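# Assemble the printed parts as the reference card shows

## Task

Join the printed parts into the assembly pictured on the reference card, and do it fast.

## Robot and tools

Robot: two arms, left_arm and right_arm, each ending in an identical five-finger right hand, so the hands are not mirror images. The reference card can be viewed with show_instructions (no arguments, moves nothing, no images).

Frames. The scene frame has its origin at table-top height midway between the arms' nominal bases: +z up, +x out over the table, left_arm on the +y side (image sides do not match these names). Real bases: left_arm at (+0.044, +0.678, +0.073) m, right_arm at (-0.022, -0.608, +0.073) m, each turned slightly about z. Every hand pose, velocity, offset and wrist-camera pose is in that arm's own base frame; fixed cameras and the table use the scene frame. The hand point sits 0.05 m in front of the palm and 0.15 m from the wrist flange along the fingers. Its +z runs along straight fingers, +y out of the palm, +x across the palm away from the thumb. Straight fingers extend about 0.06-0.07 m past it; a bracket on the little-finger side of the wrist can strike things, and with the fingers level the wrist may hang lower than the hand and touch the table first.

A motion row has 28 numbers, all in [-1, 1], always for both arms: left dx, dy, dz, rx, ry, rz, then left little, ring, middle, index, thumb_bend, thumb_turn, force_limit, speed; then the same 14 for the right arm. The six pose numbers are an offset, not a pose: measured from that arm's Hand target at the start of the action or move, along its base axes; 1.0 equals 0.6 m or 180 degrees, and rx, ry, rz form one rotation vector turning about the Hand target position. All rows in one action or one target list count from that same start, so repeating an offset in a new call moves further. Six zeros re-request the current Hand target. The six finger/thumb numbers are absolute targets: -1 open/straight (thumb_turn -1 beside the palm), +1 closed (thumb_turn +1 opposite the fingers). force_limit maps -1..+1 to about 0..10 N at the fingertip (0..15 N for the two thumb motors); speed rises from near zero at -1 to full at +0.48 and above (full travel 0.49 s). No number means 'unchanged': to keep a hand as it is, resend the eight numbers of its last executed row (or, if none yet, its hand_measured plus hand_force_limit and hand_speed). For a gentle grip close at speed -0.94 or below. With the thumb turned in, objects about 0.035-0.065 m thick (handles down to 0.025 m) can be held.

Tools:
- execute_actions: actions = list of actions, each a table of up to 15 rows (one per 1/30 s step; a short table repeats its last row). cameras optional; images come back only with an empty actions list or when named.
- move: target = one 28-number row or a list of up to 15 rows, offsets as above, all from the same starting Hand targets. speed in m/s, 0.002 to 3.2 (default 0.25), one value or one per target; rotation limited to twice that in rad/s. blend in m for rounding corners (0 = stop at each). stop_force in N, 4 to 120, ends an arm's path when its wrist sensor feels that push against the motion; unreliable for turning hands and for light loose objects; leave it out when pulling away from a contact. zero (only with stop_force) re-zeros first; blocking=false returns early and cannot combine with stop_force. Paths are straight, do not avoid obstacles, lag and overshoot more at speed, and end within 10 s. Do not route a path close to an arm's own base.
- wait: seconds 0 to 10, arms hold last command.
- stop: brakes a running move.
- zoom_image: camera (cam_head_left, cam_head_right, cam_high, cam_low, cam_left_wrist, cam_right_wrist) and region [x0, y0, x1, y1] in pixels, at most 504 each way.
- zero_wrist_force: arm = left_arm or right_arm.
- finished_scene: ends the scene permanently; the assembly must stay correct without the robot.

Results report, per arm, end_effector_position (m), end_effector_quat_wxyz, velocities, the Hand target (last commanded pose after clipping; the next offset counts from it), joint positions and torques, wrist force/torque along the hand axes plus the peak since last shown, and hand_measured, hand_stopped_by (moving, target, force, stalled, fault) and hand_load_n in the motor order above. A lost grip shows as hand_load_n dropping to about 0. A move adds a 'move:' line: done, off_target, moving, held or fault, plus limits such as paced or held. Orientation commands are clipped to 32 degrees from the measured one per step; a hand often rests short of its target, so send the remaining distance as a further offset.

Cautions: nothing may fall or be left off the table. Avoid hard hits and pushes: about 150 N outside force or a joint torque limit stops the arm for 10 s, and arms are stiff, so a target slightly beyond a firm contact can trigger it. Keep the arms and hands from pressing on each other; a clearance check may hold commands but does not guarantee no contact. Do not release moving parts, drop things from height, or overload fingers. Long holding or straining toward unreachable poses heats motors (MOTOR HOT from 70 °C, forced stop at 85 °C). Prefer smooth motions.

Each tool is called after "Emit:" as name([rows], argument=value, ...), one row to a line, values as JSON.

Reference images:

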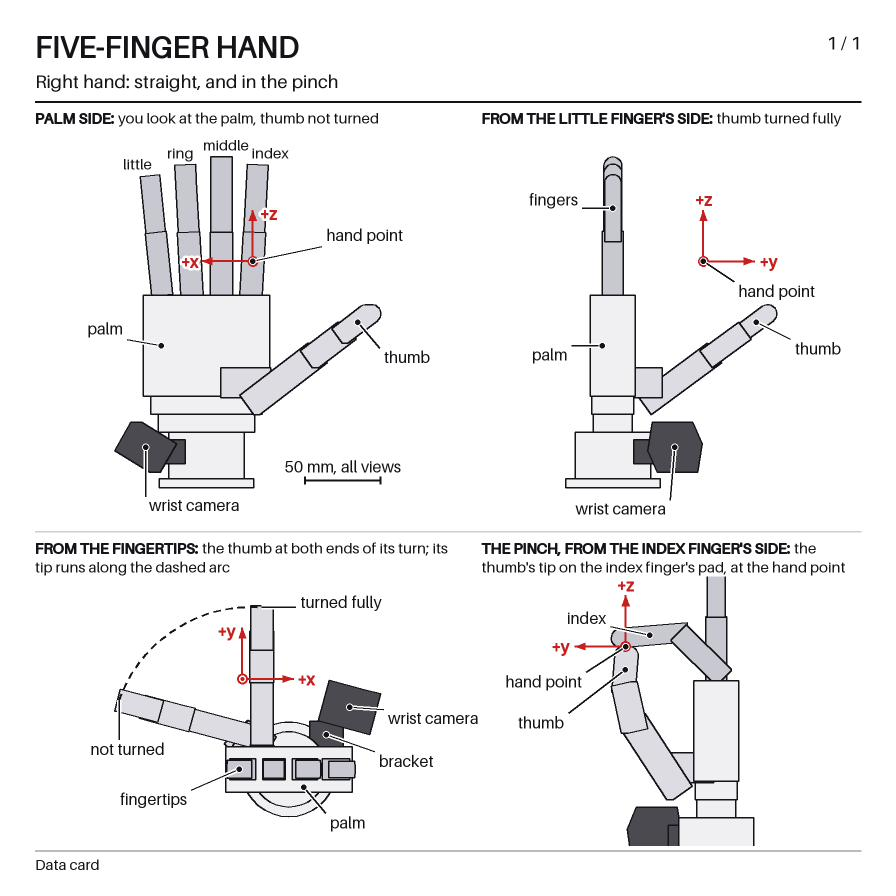

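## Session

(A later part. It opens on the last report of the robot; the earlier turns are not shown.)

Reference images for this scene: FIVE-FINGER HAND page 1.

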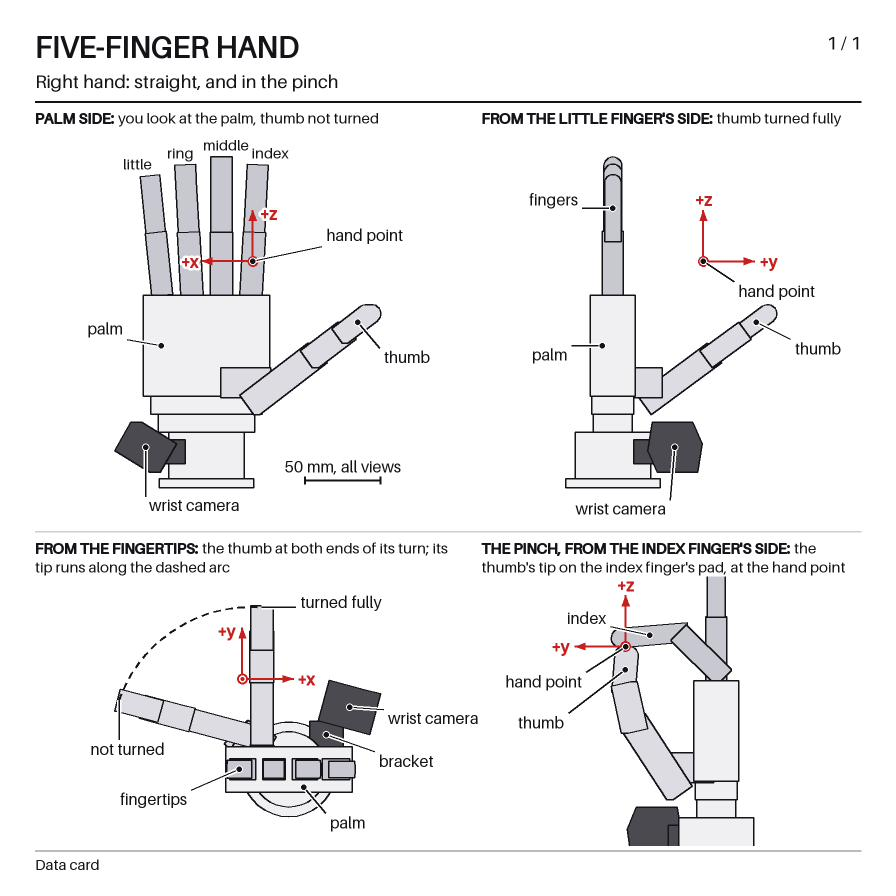

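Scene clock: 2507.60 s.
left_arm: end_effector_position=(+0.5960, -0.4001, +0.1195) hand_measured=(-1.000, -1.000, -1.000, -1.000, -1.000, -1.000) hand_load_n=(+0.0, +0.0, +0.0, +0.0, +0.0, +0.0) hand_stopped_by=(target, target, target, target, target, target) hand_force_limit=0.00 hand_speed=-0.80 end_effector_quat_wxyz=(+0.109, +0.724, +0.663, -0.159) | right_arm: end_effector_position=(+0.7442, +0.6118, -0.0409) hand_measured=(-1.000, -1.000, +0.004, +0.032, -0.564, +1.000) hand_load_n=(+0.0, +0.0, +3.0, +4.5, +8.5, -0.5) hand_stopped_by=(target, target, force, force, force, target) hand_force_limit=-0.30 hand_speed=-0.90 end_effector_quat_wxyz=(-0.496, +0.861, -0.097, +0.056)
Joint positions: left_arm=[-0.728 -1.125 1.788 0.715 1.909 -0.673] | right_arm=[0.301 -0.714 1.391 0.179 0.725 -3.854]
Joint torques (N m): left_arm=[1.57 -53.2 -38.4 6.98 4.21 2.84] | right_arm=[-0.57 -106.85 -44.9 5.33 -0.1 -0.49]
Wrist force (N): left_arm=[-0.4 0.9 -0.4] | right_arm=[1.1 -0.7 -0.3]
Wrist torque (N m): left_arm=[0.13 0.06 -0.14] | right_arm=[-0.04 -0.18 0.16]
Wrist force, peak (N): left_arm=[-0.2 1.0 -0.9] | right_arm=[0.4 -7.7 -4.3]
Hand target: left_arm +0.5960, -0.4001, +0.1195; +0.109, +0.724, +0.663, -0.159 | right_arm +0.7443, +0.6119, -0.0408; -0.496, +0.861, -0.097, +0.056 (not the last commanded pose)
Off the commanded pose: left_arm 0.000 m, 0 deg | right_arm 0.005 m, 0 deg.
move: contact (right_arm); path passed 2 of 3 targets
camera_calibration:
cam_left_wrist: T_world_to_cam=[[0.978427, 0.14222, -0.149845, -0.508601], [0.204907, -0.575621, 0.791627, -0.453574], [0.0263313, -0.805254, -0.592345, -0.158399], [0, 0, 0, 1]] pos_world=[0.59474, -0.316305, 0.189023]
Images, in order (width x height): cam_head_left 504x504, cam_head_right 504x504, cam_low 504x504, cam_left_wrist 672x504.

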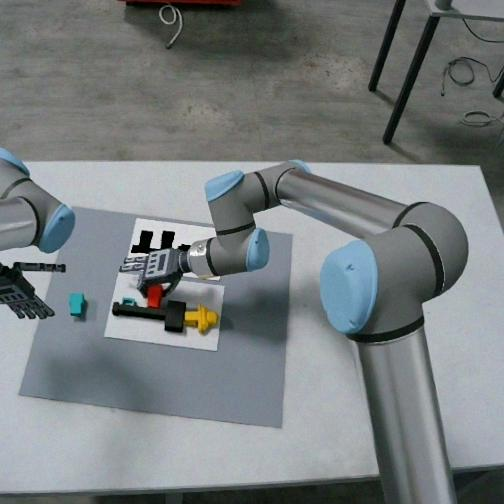

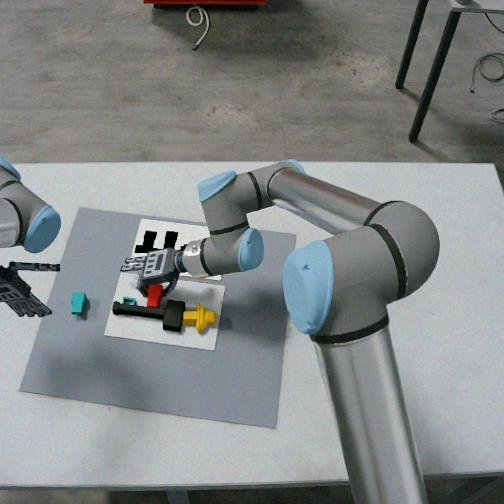

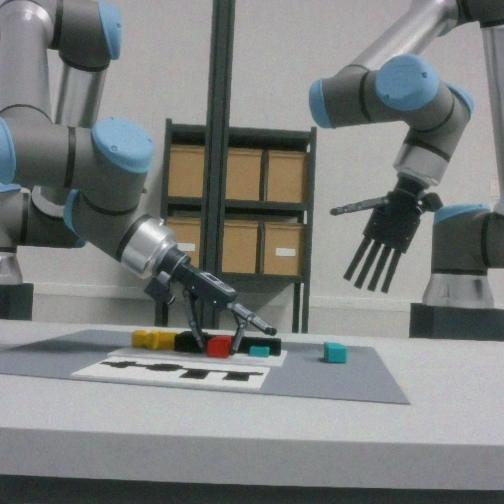

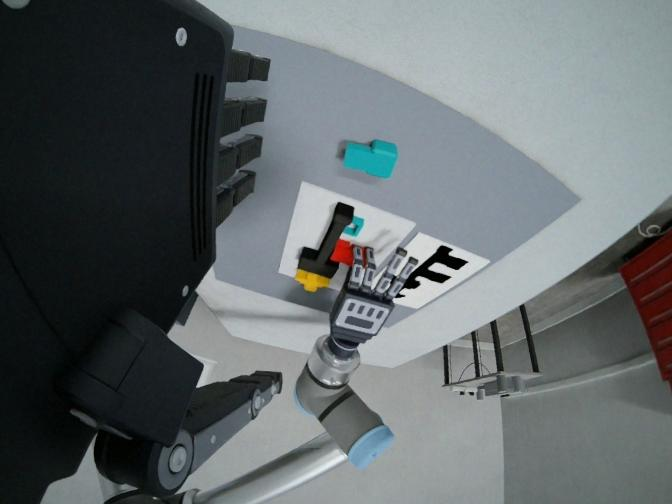

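Emit:
execute_actions([
  [[0, 0, 0, 0, 0, 0, -1, -1, -1, -1, -1, -1, 0, -0.8, 0, 0, 0, 0, 0, 0, -1, -1, -0.15, -0.15, -0.72, 1, -0.3, -0.85]],
])

Emit:
wait(seconds=1.5, cameras=["cam_head_left", "cam_head_right", "cam_low", "cam_left_wrist"])

Emit:
zoom_image(camera="cam_head_left", region=[130, 275, 180, 325])

Emit:
zoom_image(camera="cam_left_wrist", region=[325, 230, 365, 270])

Emit:
zoom_image(camera="cam_low", region=[190, 310, 260, 370])

Scene clock: 2520.97 s.
left_arm: end_effector_position=(+0.5960, -0.4001, +0.1195) hand_measured=(-1.000, -1.000, -1.000, -1.000, -1.000, -1.000) hand_load_n=(+0.0, +0.0, +0.0, +0.0, +0.0, +0.0) hand_stopped_by=(target, target, target, target, target, target) hand_force_limit=0.00 hand_speed=-0.80 end_effector_quat_wxyz=(+0.109, +0.724, +0.663, -0.159) | right_arm: end_effector_position=(+0.7443, +0.6119, -0.0408) hand_measured=(-1.000, -1.000, -0.150, -0.150, -0.720, +1.000) hand_load_n=(+0.0, +0.0, +0.0, +0.0, +0.0, +0.0) hand_stopped_by=(target, target, target, target, target, target) hand_force_limit=-0.30 hand_speed=-0.85 end_effector_quat_wxyz=(-0.496, +0.861, -0.097, +0.056)
Joint positions: left_arm=[-0.728 -1.125 1.788 0.715 1.909 -0.673] | right_arm=[0.301 -0.714 1.391 0.179 0.725 -3.854]
Joint torques (N m): left_arm=[4.08 -52.34 -38.73 6.84 4.24 2.63] | right_arm=[14.71 -105.14 -47.57 5.53 2.41 -0.76]
Wrist force (N): left_arm=[-0.1 0.6 -0.3] | right_arm=[1.1 -0.8 -0.3]
Wrist torque (N m): left_arm=[0.09 0.02 -0.13] | right_arm=[-0.04 -0.17 0.16]
Wrist force, peak (N): left_arm=[-0.1 1.2 -0.5] | right_arm=[1.2 -0.9 -0.1]
Hand target: left_arm +0.5960, -0.4001, +0.1195; +0.109, +0.724, +0.663, -0.159 | right_arm +0.7443, +0.6119, -0.0408; -0.496, +0.861, -0.097, +0.056
Off the commanded pose: left_arm 0.000 m, 0 deg | right_arm 0.000 m, 0 deg.
Step readings (end_effector_position of left_arm | right_arm):
0: (+0.5960, -0.4001, +0.1195) | (+0.7443, +0.6119, -0.0408)
1: (+0.5960, -0.4001, +0.1195) | (+0.7443, +0.6119, -0.0408)
2: (+0.5960, -0.4001, +0.1195) | (+0.7443, +0.6119, -0.0408)
4: (+0.5960, -0.4001, +0.1195) | (+0.7443, +0.6119, -0.0408)
8: (+0.5960, -0.4001, +0.1195) | (+0.7443, +0.6119, -0.0408)
15: (+0.5960, -0.4001, +0.1195) | (+0.7443, +0.6119, -0.0408)

Scene clock: 2522.47 s.
left_arm: end_effector_position=(+0.5960, -0.4001, +0.1195) hand_measured=(-1.000, -1.000, -1.000, -1.000, -1.000, -1.000) hand_load_n=(+0.0, +0.0, +0.0, +0.0, +0.0, +0.0) hand_stopped_by=(target, target, target, target, target, target) hand_force_limit=0.00 hand_speed=-0.80 end_effector_quat_wxyz=(+0.109, +0.724, +0.663, -0.159) | right_arm: end_effector_position=(+0.7443, +0.6119, -0.0408) hand_measured=(-1.000, -1.000, -0.150, -0.150, -0.720, +1.000) hand_load_n=(+0.0, +0.0, +0.0, +0.0, +0.0, +0.0) hand_stopped_by=(target, target, target, target, target, target) hand_force_limit=-0.30 hand_speed=-0.85 end_effector_quat_wxyz=(-0.496, +0.861, -0.097, +0.056)
Joint positions: left_arm=[-0.728 -1.125 1.788 0.715 1.909 -0.673] | right_arm=[0.301 -0.714 1.391 0.179 0.725 -3.854]
Joint torques (N m): left_arm=[2.24 -52.27 -38.8 7.02 4.47 2.49] | right_arm=[13.47 -103.27 -45.62 5.38 2.12 -0.92]
Wrist force (N): left_arm=[-0.1 0.9 -0.2] | right_arm=[1.2 -0.7 -0.1]
Wrist torque (N m): left_arm=[0.14 0.01 -0.12] | right_arm=[-0.04 -0.18 0.16]
Wrist force, peak (N): left_arm=[-0.1 1.2 -0.3] | right_arm=[1.0 -1.1 -0.3]
Hand target: left_arm +0.5960, -0.4001, +0.1195; +0.109, +0.724, +0.663, -0.159 | right_arm +0.7443, +0.6119, -0.0408; -0.496, +0.861, -0.097, +0.056
Off the commanded pose: left_arm 0.000 m, 0 deg | right_arm 0.000 m, 0 deg.
wait: 1.50 s; at rest by 0.17 s
camera_calibration:
cam_left_wrist: T_world_to_cam=[[0.978427, 0.14222, -0.149845, -0.508601], [0.204907, -0.575621, 0.791627, -0.453574], [0.0263313, -0.805254, -0.592345, -0.158399], [0, 0, 0, 1]] pos_world=[0.59474, -0.316305, 0.189023]
Images, in order (width x height): cam_head_left 504x504, cam_head_right 504x504, cam_low 504x504, cam_left_wrist 672x504.

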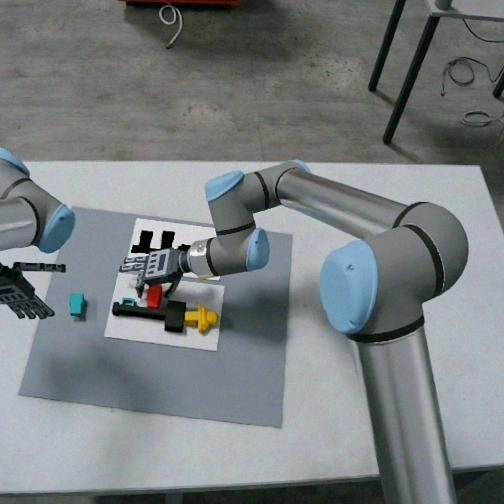

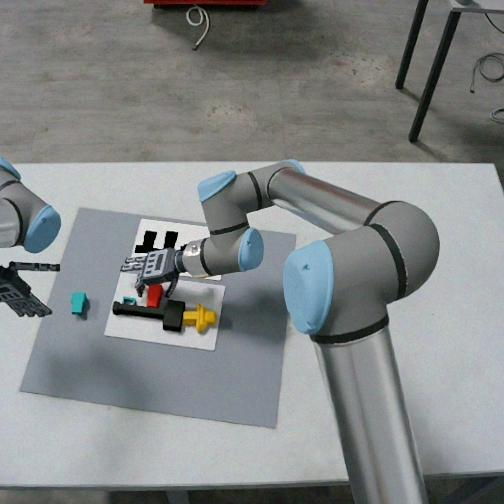

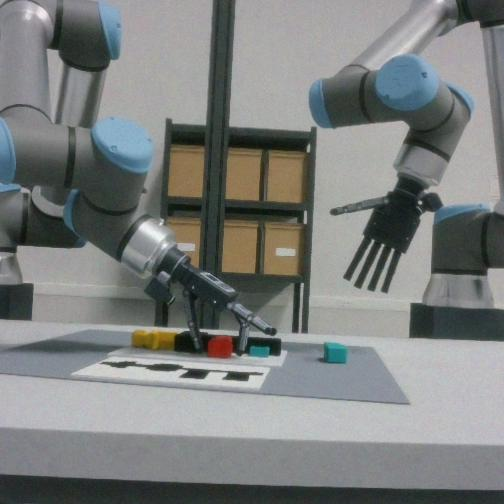

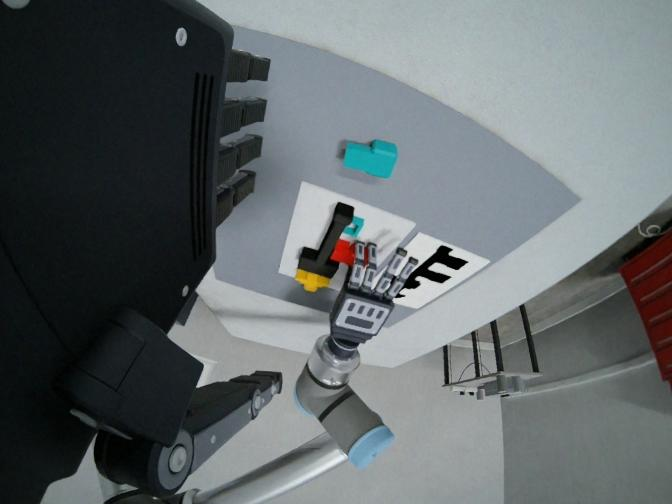

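Scaled by 10.080 from the camera's 504x504 image, which has a finer 720x720 frame.

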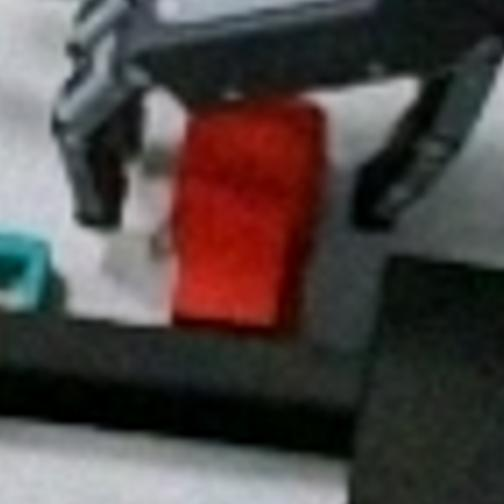

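Scaled by 12.600 from the camera's 672x504 image, which has a finer 960x720 frame.

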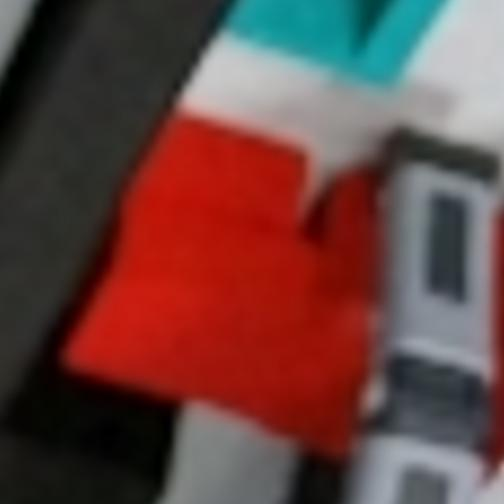

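Scaled by 7.200 from the camera's 504x504 image, which has a finer 720x720 frame.

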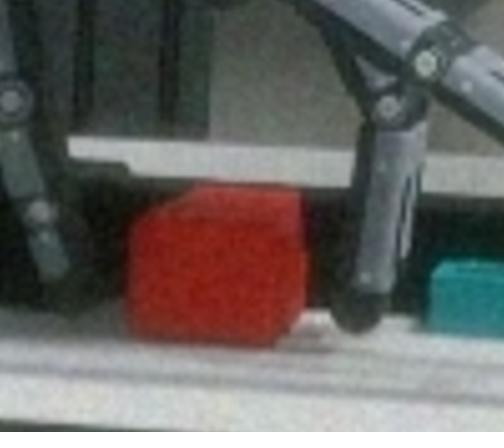

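Emit:
move([
  [-0.08, 0.17, 0.11, 0, 0, 0, -1, -1, -1, -1, -1, -1, 0, -0.8, 0, 0, 0.16, 0, 0, 0, -1, -1, -0.4, -0.4, -0.75, 1, -0.3, -0.6],
  [-0.16, 0.333, 0.217, 0, 0, 0, -1, -1, -1, -1, -1, -1, 0, -0.8, -0.0118, 0.3162, 0.1797, 0, 0, 0.0578, -1, -1, -0.4, -0.4, -0.75, 1, -0.3, -0.6],
], speed=[0.12, 0.2], blend=0.02, cameras=["all"])

Emit:
zoom_image(camera="cam_head_left", region=[120, 275, 220, 345])

Emit:
zoom_image(camera="cam_high", region=[260, 175, 350, 265])

Emit:
zoom_image(camera="cam_low", region=[120, 310, 290, 380])

Emit:
zoom_image(camera="cam_right_wrist", region=[380, 160, 560, 340])

Scene clock: 2582.20 s.
left_arm: end_effector_position=(+0.5000, -0.2002, +0.2498) hand_measured=(-1.000, -1.000, -1.000, -1.000, -1.000, -1.000) hand_load_n=(+0.0, +0.0, +0.0, +0.0, +0.0, +0.0) hand_stopped_by=(target, target, target, target, target, target) hand_force_limit=0.00 hand_speed=-0.80 end_effector_quat_wxyz=(+0.109, +0.724, +0.663, -0.159) | right_arm: end_effector_position=(+0.7372, +0.8015, +0.0670) hand_measured=(-1.000, -1.000, -0.400, -0.400, -0.750, +1.000) hand_load_n=(+0.0, +0.0, +0.0, +0.0, +0.0, +0.0) hand_stopped_by=(target, target, target, target, target, target) hand_force_limit=-0.30 hand_speed=-0.60 end_effector_quat_wxyz=(-0.499, +0.866, -0.019, +0.011)
Joint positions: left_arm=[-0.523 -1.47 1.997 0.926 1.941 -0.457] | right_arm=[0.487 -0.602 0.952 0.503 0.727 -3.849]
Joint torques (N m): left_arm=[-11.96 -29.55 -42.12 0.75 0.34 -2.06] | right_arm=[3.91 -100.64 -44.45 -0.68 -2.56 0.77]
Wrist force (N): left_arm=[-0.4 0.0 -0.2] | right_arm=[0.3 -0.6 -0.2]
Wrist torque (N m): left_arm=[0.03 0.10 0.04] | right_arm=[-0.01 -0.06 0.14]
Wrist force, peak (N): left_arm=[-0.8 1.4 0.5] | right_arm=[0.5 -1.9 1.4]
Hand target: left_arm +0.5000, -0.2003, +0.2497; +0.109, +0.724, +0.663, -0.159 | right_arm +0.7372, +0.8016, +0.0670; -0.499, +0.866, -0.019, +0.011
Off the commanded pose: left_arm 0.000 m, 0 deg | right_arm 0.000 m, 0 deg.
move: done
camera_calibration:
cam_left_wrist: T_world_to_cam=[[0.978405, 0.142261, -0.14995, -0.423444], [0.205012, -0.575494, 0.791692, -0.421945], [0.0263313, -0.805337, -0.592232, 0.0821796], [0, 0, 0, 1]] pos_world=[0.49864, -0.116405, 0.319224]
cam_right_wrist: T_world_to_cam=[[0.228218, -0.493593, -0.839215, 0.282873], [-0.860574, -0.505386, 0.0632215, 1.0357], [-0.455334, 0.707779, -0.540111, -0.0773172], [0, 0, 0, 1]] pos_world=[0.791537, 0.717778, 0.130153]

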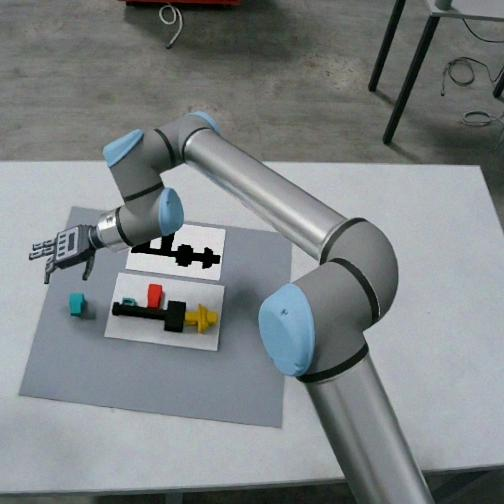

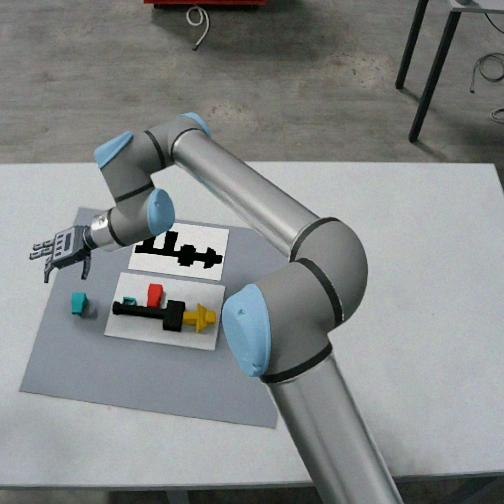

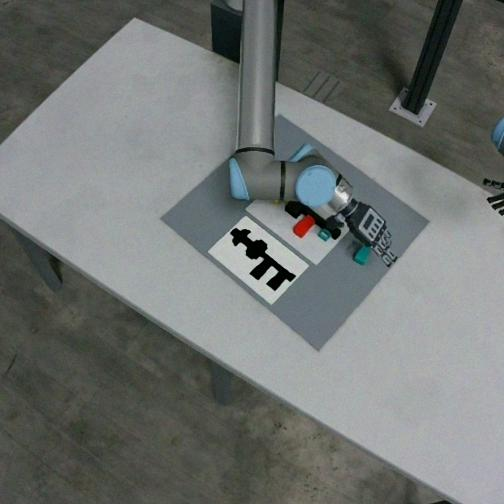

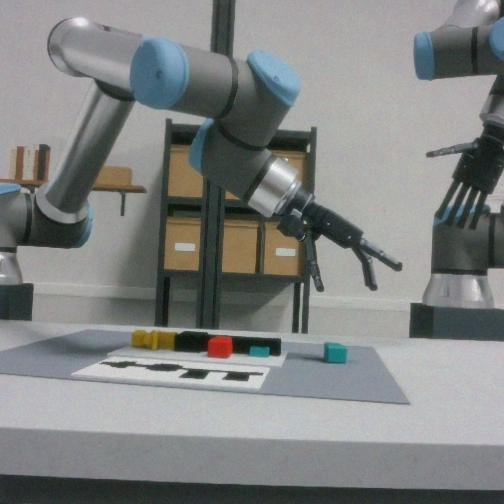

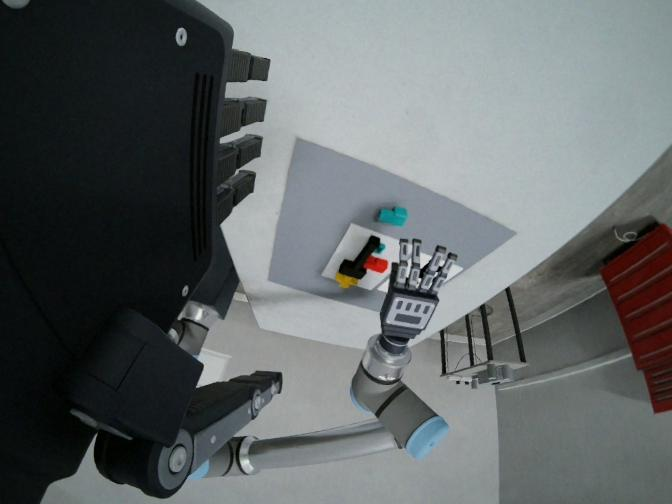

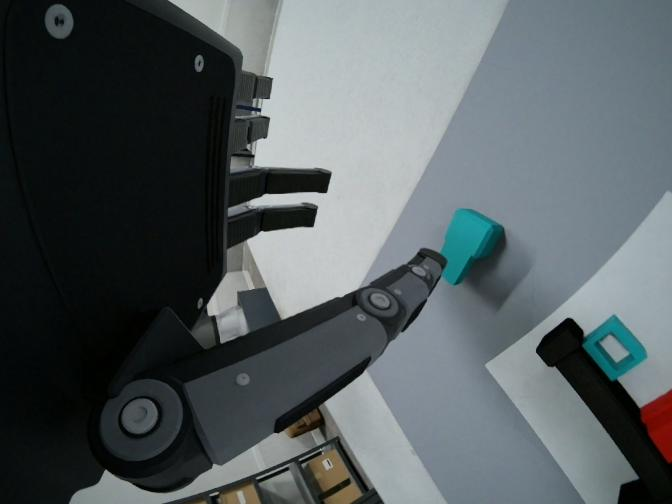

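Scaled by 5.040 from the camera's 504x504 image, which has a finer 720x720 frame.

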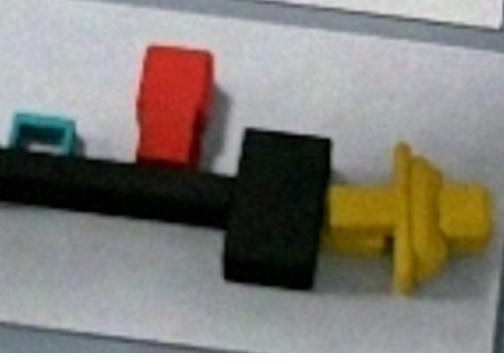

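Scaled by 5.600 from the camera's 504x504 image, which has a finer 720x720 frame.

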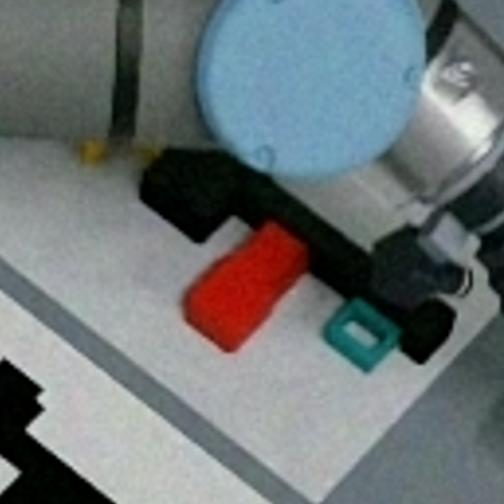

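Scaled by 2.965 from the camera's 504x504 image, which has a finer 720x720 frame.

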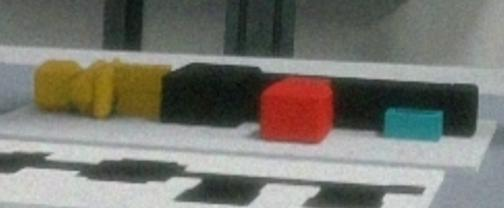

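Scaled by 2.800 from the camera's 672x504 image, which has a finer 960x720 frame.

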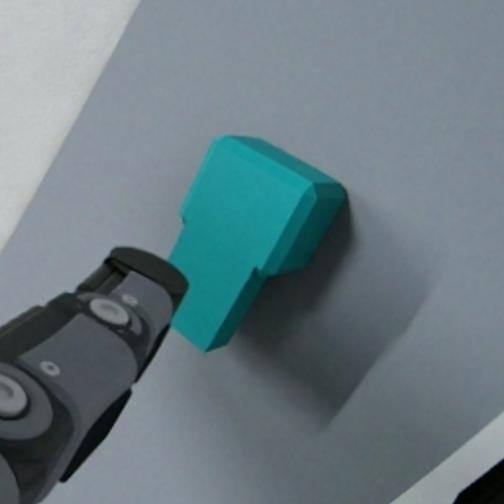

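Emit:
move([
  [0, 0, 0, 0, 0, 0, -1, -1, -1, -1, -1, -1, 0, -0.8, 0.0047, 0, -0.15, 0, 0, 0, -1, -1, -0.4, -0.4, -0.75, 1, -0.3, -0.6],
  [0, 0, 0, 0, 0, 0, -1, -1, -1, -1, -1, -1, 0, -0.8, 0.0047, 0, -0.1833, 0, 0, 0, -1, -1, -0.4, -0.4, -0.75, 1, -0.3, -0.6],
], speed=[0.12, 0.03], stop_force=5, cameras=["cam_head_left", "cam_high", "cam_low", "cam_right_wrist"])

Emit:
zoom_image(camera="cam_right_wrist", region=[240, 130, 480, 380])

Emit:
zoom_image(camera="cam_head_left", region=[30, 255, 110, 335])

Emit:
zoom_image(camera="cam_low", region=[290, 290, 390, 380])

Scene clock: 2631.10 s.
left_arm: end_effector_position=(+0.5000, -0.2003, +0.2497) hand_measured=(-1.000, -1.000, -1.000, -1.000, -1.000, -1.000) hand_load_n=(+0.0, +0.0, +0.0, +0.0, -0.5, +0.0) hand_stopped_by=(target, target, target, target, target, target) hand_force_limit=0.00 hand_speed=-0.80 end_effector_quat_wxyz=(+0.109, +0.724, +0.663, -0.159) | right_arm: end_effector_position=(+0.7400, +0.8016, -0.0430) hand_measured=(-1.000, -1.000, -0.400, -0.400, -0.750, +1.000) hand_load_n=(+0.0, +0.0, +0.0, +0.0, +0.0, +0.0) hand_stopped_by=(target, target, target, target, target, target) hand_force_limit=-0.30 hand_speed=-0.60 end_effector_quat_wxyz=(-0.499, +0.866, -0.019, +0.011)
Joint positions: left_arm=[-0.523 -1.47 1.997 0.926 1.941 -0.457] | right_arm=[0.486 -0.511 0.98 0.385 0.727 -3.85]
Joint torques (N m): left_arm=[-19.19 -24.48 -42.13 0.46 -2.51 -2.78] | right_arm=[7.22 -120.62 -44.87 5.07 -2.11 0.71]
Wrist force (N): left_arm=[-0.4 0.1 -0.3] | right_arm=[0.4 -0.2 -0.2]
Wrist torque (N m): left_arm=[0.06 0.10 0.04] | right_arm=[0.04 -0.09 0.16]
Wrist force, peak (N): left_arm=[-0.7 -0.2 -0.6] | right_arm=[0.5 -2.3 -1.1]
Hand target: left_arm +0.5000, -0.2003, +0.2497; +0.109, +0.724, +0.663, -0.159 | right_arm +0.7400, +0.8016, -0.0430; -0.499, +0.866, -0.019, +0.011
Off the commanded pose: left_arm 0.000 m, 0 deg | right_arm 0.000 m, 0 deg.
move: done
camera_calibration:
cam_right_wrist: T_world_to_cam=[[0.228163, -0.493598, -0.839227, 0.189969], [-0.860648, -0.505265, 0.0631891, 1.04504], [-0.455222, 0.707861, -0.540097, -0.135603], [0, 0, 0, 1]] pos_world=[0.794336, 0.717777, 0.0201531]
Images, in order (width x height): cam_head_left 504x504, cam_high 504x504, cam_low 504x504, cam_right_wrist 672x504.

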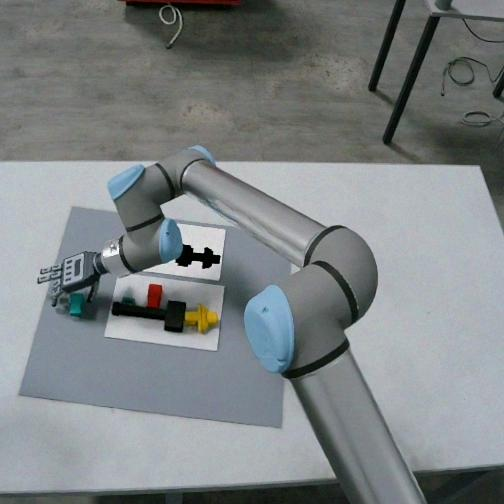

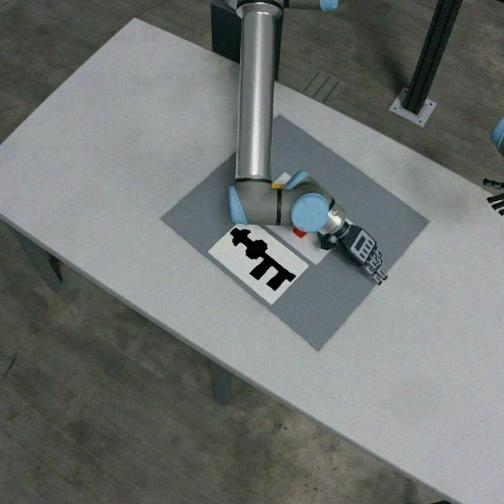

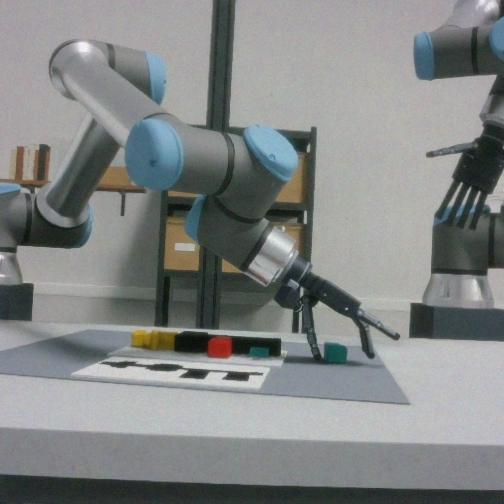

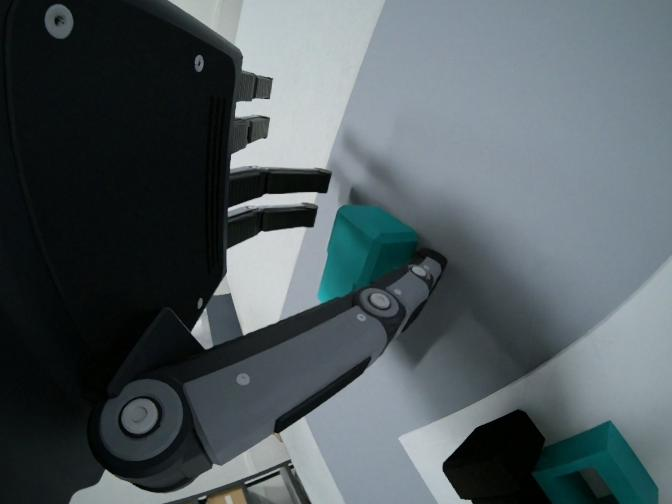

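Scaled by 2.016 from the camera's 672x504 image, which has a finer 960x720 frame.

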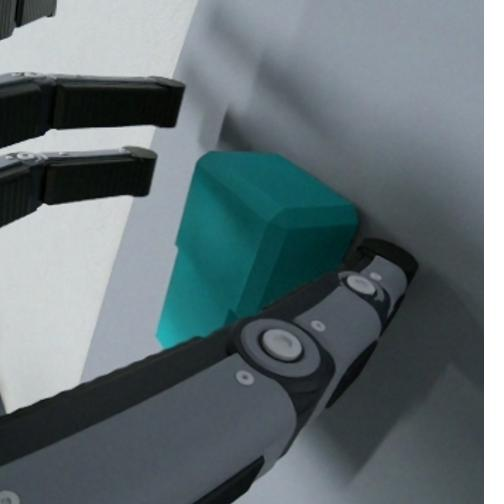

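Scaled by 6.300 from the camera's 504x504 image, which has a finer 720x720 frame.

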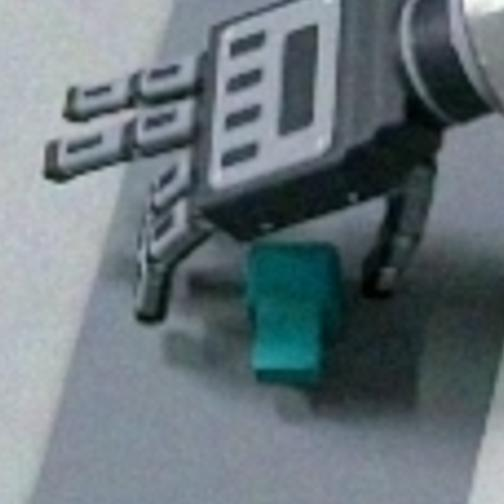

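Scaled by 5.040 from the camera's 504x504 image, which has a finer 720x720 frame.

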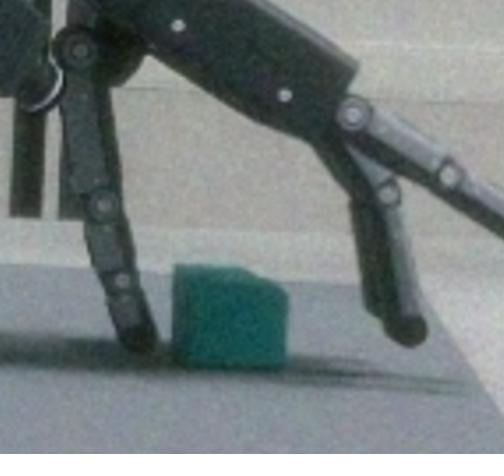

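Emit:
execute_actions([
  [[0, 0, 0, 0, 0, 0, -1, -1, -1, -1, -1, -1, 0, -0.8, 0, 0, 0, 0, 0, 0, -1, -1, 0.45, 0.45, -0.58, 1, -0.3, -0.9]],
])

Emit:
wait(seconds=2.5)

Emit:
move(target=[0, 0, 0, 0, 0, 0, -1, -1, -1, -1, -1, -1, 0, -0.8, 0, 0, 0.15, 0, 0, 0, -1, -1, 0.45, 0.45, -0.58, 1, -0.3, -0.9], speed=0.1, cameras=["cam_head_left", "cam_head_right", "cam_high", "cam_low", "cam_left_wrist", "cam_right_wrist"])

Emit:
zoom_image(camera="cam_head_left", region=[40, 245, 110, 315])

Emit:
zoom_image(camera="cam_head_right", region=[40, 245, 110, 315])

Emit:
zoom_image(camera="cam_low", region=[290, 240, 390, 330])

Scene clock: 2655.80 s.
left_arm: end_effector_position=(+0.5000, -0.2003, +0.2497) hand_measured=(-1.000, -1.000, -1.000, -1.000, -1.000, -1.000) hand_load_n=(+0.0, +0.0, +0.0, +0.0, +0.0, +0.0) hand_stopped_by=(target, target, target, target, target, target) hand_force_limit=0.00 hand_speed=-0.80 end_effector_quat_wxyz=(+0.109, +0.724, +0.663, -0.159) | right_arm: end_effector_position=(+0.7400, +0.8016, -0.0429) hand_measured=(-1.000, -1.000, +0.016, +0.036, -0.582, +1.000) hand_load_n=(+0.0, +0.0, +4.0, +3.5, +5.0, +0.0) hand_stopped_by=(target, target, force, force, target, target) hand_force_limit=-0.30 hand_speed=-0.90 end_effector_quat_wxyz=(-0.499, +0.866, -0.019, +0.011)
Joint positions: left_arm=[-0.523 -1.47 1.997 0.926 1.941 -0.457] | right_arm=[0.486 -0.511 0.98 0.385 0.727 -3.85]
Joint torques (N m): left_arm=[-18.62 -22.4 -41.93 0.66 -2.75 -2.7] | right_arm=[12.3 -111.63 -49.89 5.31 1.61 0.91]
Wrist force (N): left_arm=[0.0 0.1 -0.2] | right_arm=[-0.5 -4.8 -1.9]
Wrist torque (N m): left_arm=[0.05 0.05 0.06] | right_arm=[-0.08 -0.03 0.10]
Wrist force, peak (N): left_arm=[-0.7 0.4 -0.5] | right_arm=[-0.1 -5.2 -2.1]
Hand target: left_arm +0.5000, -0.2003, +0.2497; +0.109, +0.724, +0.663, -0.159 | right_arm +0.7400, +0.8016, -0.0430; -0.499, +0.866, -0.019, +0.011
Off the commanded pose: left_arm 0.000 m, 0 deg | right_arm 0.000 m, 0 deg.
Step readings (end_effector_position of left_arm | right_arm):
0: (+0.5000, -0.2003, +0.2497) | (+0.7400, +0.8016, -0.0430)
1: (+0.5000, -0.2003, +0.2497) | (+0.7400, +0.8016, -0.0430)
2: (+0.5000, -0.2003, +0.2497) | (+0.7400, +0.8016, -0.0430)
4: (+0.5000, -0.2003, +0.2497) | (+0.7400, +0.8016, -0.0430)
8: (+0.5000, -0.2003, +0.2497) | (+0.7400, +0.8016, -0.0430)
15: (+0.5000, -0.2003, +0.2497) | (+0.7400, +0.8016, -0.0430)

Scene clock: 2658.30 s.
left_arm: end_effector_position=(+0.5000, -0.2003, +0.2497) hand_measured=(-1.000, -1.000, -1.000, -1.000, -1.000, -1.000) hand_load_n=(+0.0, +0.0, +0.0, +0.0, +0.0, +0.0) hand_stopped_by=(target, target, target, target, target, target) hand_force_limit=0.00 hand_speed=-0.80 end_effector_quat_wxyz=(+0.109, +0.724, +0.663, -0.159) | right_arm: end_effector_position=(+0.7400, +0.8016, -0.0429) hand_measured=(-1.000, -1.000, +0.016, +0.036, -0.582, +1.000) hand_load_n=(+0.0, +0.0, +4.0, +4.0, +5.5, +0.0) hand_stopped_by=(target, target, force, force, target, target) hand_force_limit=-0.30 hand_speed=-0.90 end_effector_quat_wxyz=(-0.499, +0.866, -0.019, +0.011)
Joint positions: left_arm=[-0.523 -1.47 1.997 0.926 1.941 -0.457] | right_arm=[0.486 -0.511 0.98 0.385 0.727 -3.85]
Joint torques (N m): left_arm=[-18.72 -23.91 -42.23 0.65 -2.33 -2.99] | right_arm=[2.79 -92.04 -28.75 3.32 1.68 0.67]
Wrist force (N): left_arm=[-0.4 -0.1 -0.3] | right_arm=[-0.4 -4.8 -2.1]
Wrist torque (N m): left_arm=[0.02 0.10 0.03] | right_arm=[-0.05 -0.05 0.11]
Wrist force, peak (N): left_arm=[-0.7 0.3 -0.4] | right_arm=[-0.5 -5.2 -2.1]
Hand target: left_arm +0.5000, -0.2003, +0.2497; +0.109, +0.724, +0.663, -0.159 | right_arm +0.7400, +0.8016, -0.0430; -0.499, +0.866, -0.019, +0.011
Off the commanded pose: left_arm 0.000 m, 0 deg | right_arm 0.000 m, 0 deg.
wait: 2.50 s; at rest by 0.17 s

Scene clock: 2659.50 s.
left_arm: end_effector_position=(+0.5000, -0.2003, +0.2497) hand_measured=(-1.000, -1.000, -1.000, -1.000, -1.000, -1.000) hand_load_n=(+0.0, +0.0, +0.0, +0.0, -0.5, +0.0) hand_stopped_by=(target, target, target, target, target, target) hand_force_limit=0.00 hand_speed=-0.80 end_effector_quat_wxyz=(+0.109, +0.724, +0.663, -0.159) | right_arm: end_effector_position=(+0.7401, +0.8016, +0.0474) hand_measured=(-1.000, -1.000, +0.016, +0.036, -0.582, +1.000) hand_load_n=(+0.0, +0.0, +3.5, +2.5, +6.5, +0.0) hand_stopped_by=(target, target, force, force, target, target) hand_force_limit=-0.30 hand_speed=-0.90 end_effector_quat_wxyz=(-0.499, +0.866, -0.019, +0.011) end_effector_velocity=(+0.001, +0.000, -0.005) end_effector_angular_velocity=(+0.000, +0.000, -0.001)
Joint positions: left_arm=[-0.523 -1.47 1.997 0.926 1.941 -0.457] | right_arm=[0.486 -0.584 0.953 0.485 0.727 -3.85]
Joint velocities: left_arm=[within noise] | right_arm=[-0.001 0.004 0.002 -0.007 0 0]
Joint torques (N m): left_arm=[-17.59 -24.63 -41.37 0.88 -2.49 -2.61] | right_arm=[4.06 -90.33 -27.84 -1.26 1.7 -0.9]
Wrist force (N): left_arm=[-0.2 0.1 -0.3] | right_arm=[0.2 -0.4 -0.3]
Wrist torque (N m): left_arm=[0.05 0.07 0.05] | right_arm=[0.01 -0.05 0.13]
Wrist force, peak (N): left_arm=[-0.7 0.2 0.3] | right_arm=[-0.4 -4.7 -2.0]
Hand target: left_arm +0.5000, -0.2003, +0.2497; +0.109, +0.724, +0.663, -0.159 | right_arm +0.7400, +0.8016, +0.0470; -0.499, +0.866, -0.019, +0.011
Off the commanded pose: left_arm 0.000 m, 0 deg | right_arm 0.000 m, 0 deg.
move: done
camera_calibration:
cam_left_wrist: T_world_to_cam=[[0.978427, 0.14222, -0.149845, -0.423577], [0.204907, -0.575621, 0.791627, -0.421964], [0.0263313, -0.805254, -0.592345, 0.0821422], [0, 0, 0, 1]] pos_world=[0.49874, -0.116505, 0.319223]
cam_right_wrist: T_world_to_cam=[[0.228318, -0.493531, -0.839224, 0.26569], [-0.860648, -0.505288, 0.0630031, 1.0395], [-0.455144, 0.707892, -0.540123, -0.0868846], [0, 0, 0, 1]] pos_world=[0.794436, 0.717878, 0.110553]

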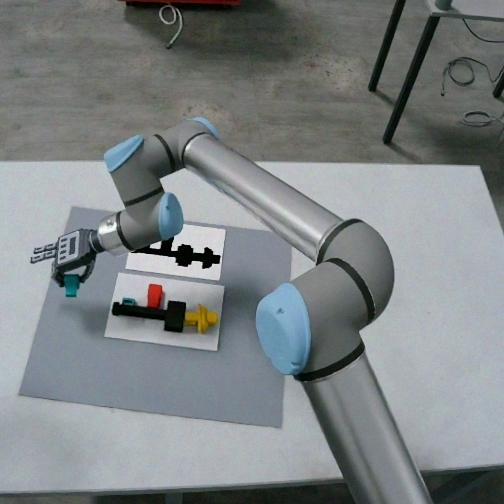

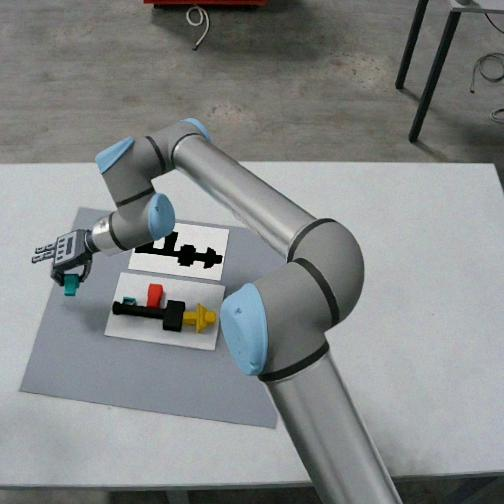

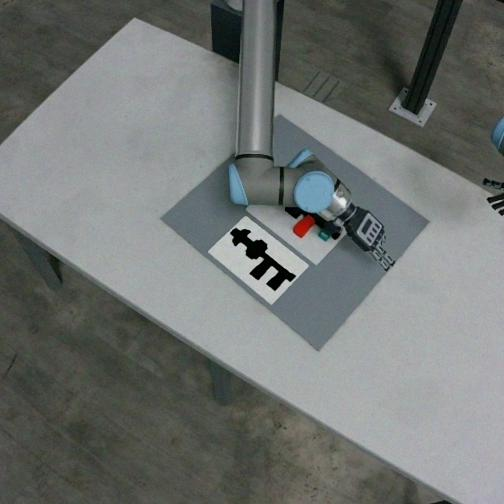

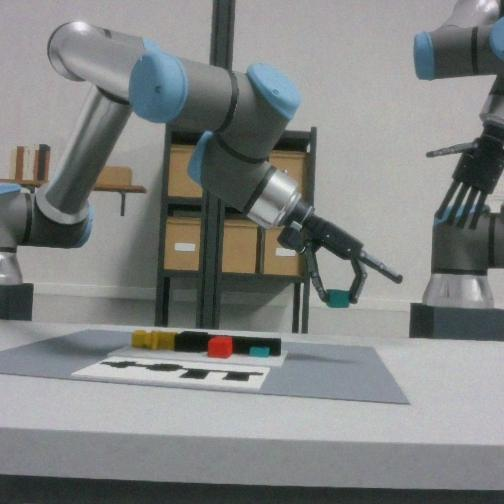

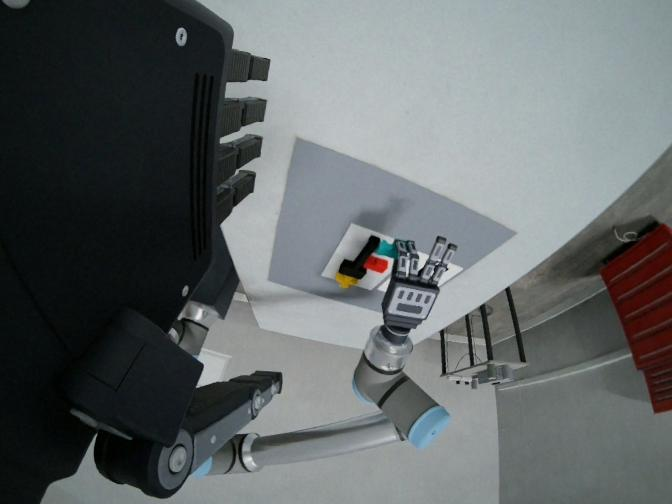

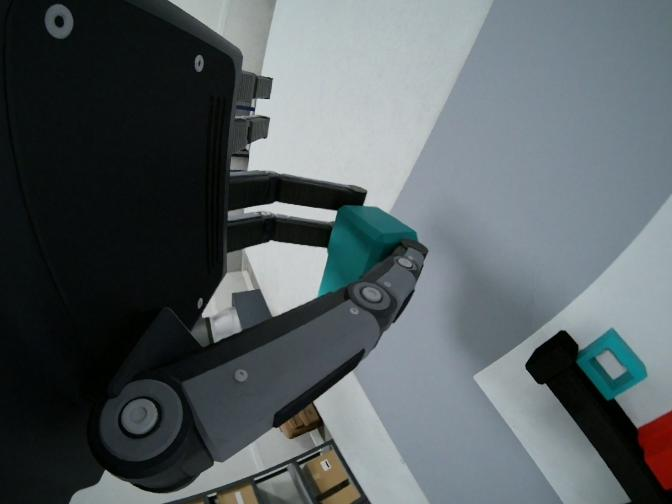

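Scaled by 7.200 from the camera's 504x504 image, which has a finer 720x720 frame.

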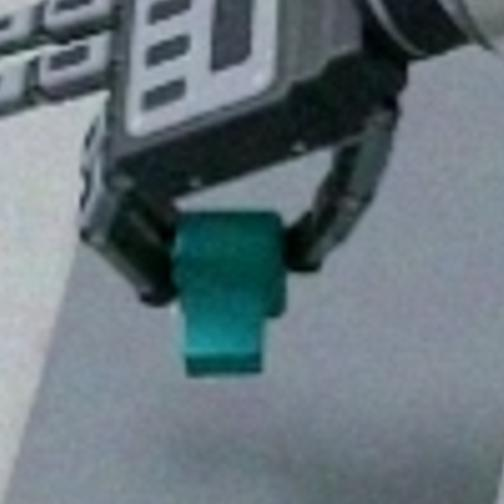

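Scaled by 7.200 from the camera's 504x504 image, which has a finer 720x720 frame.

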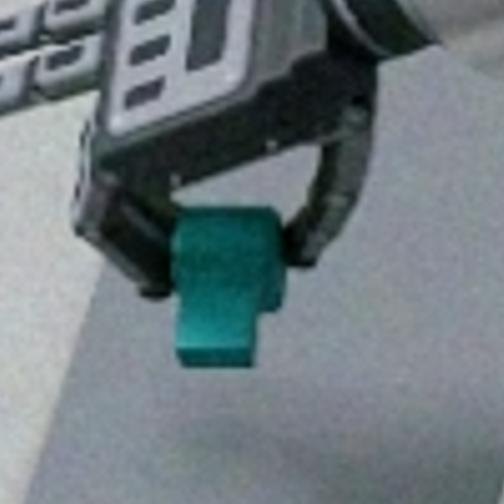

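Scaled by 5.040 from the camera's 504x504 image, which has a finer 720x720 frame.

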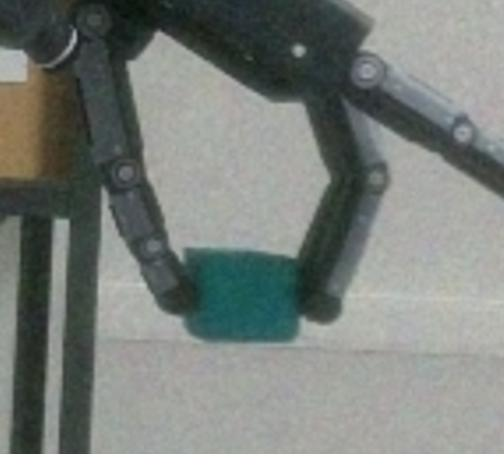

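Emit:
zoom_image(camera="cam_head_left", region=[110, 280, 170, 330])

Emit:
zoom_image(camera="cam_head_right", region=[110, 280, 170, 330])

Scaled by 8.400 from the camera's 504x504 image, which has a finer 720x720 frame.

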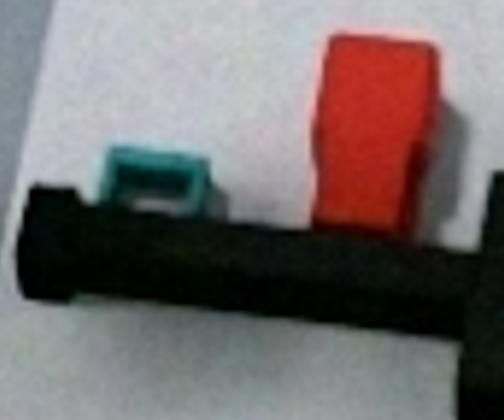

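Scaled by 8.400 from the camera's 504x504 image, which has a finer 720x720 frame.

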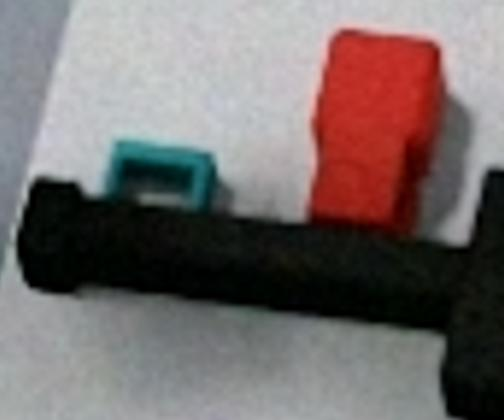

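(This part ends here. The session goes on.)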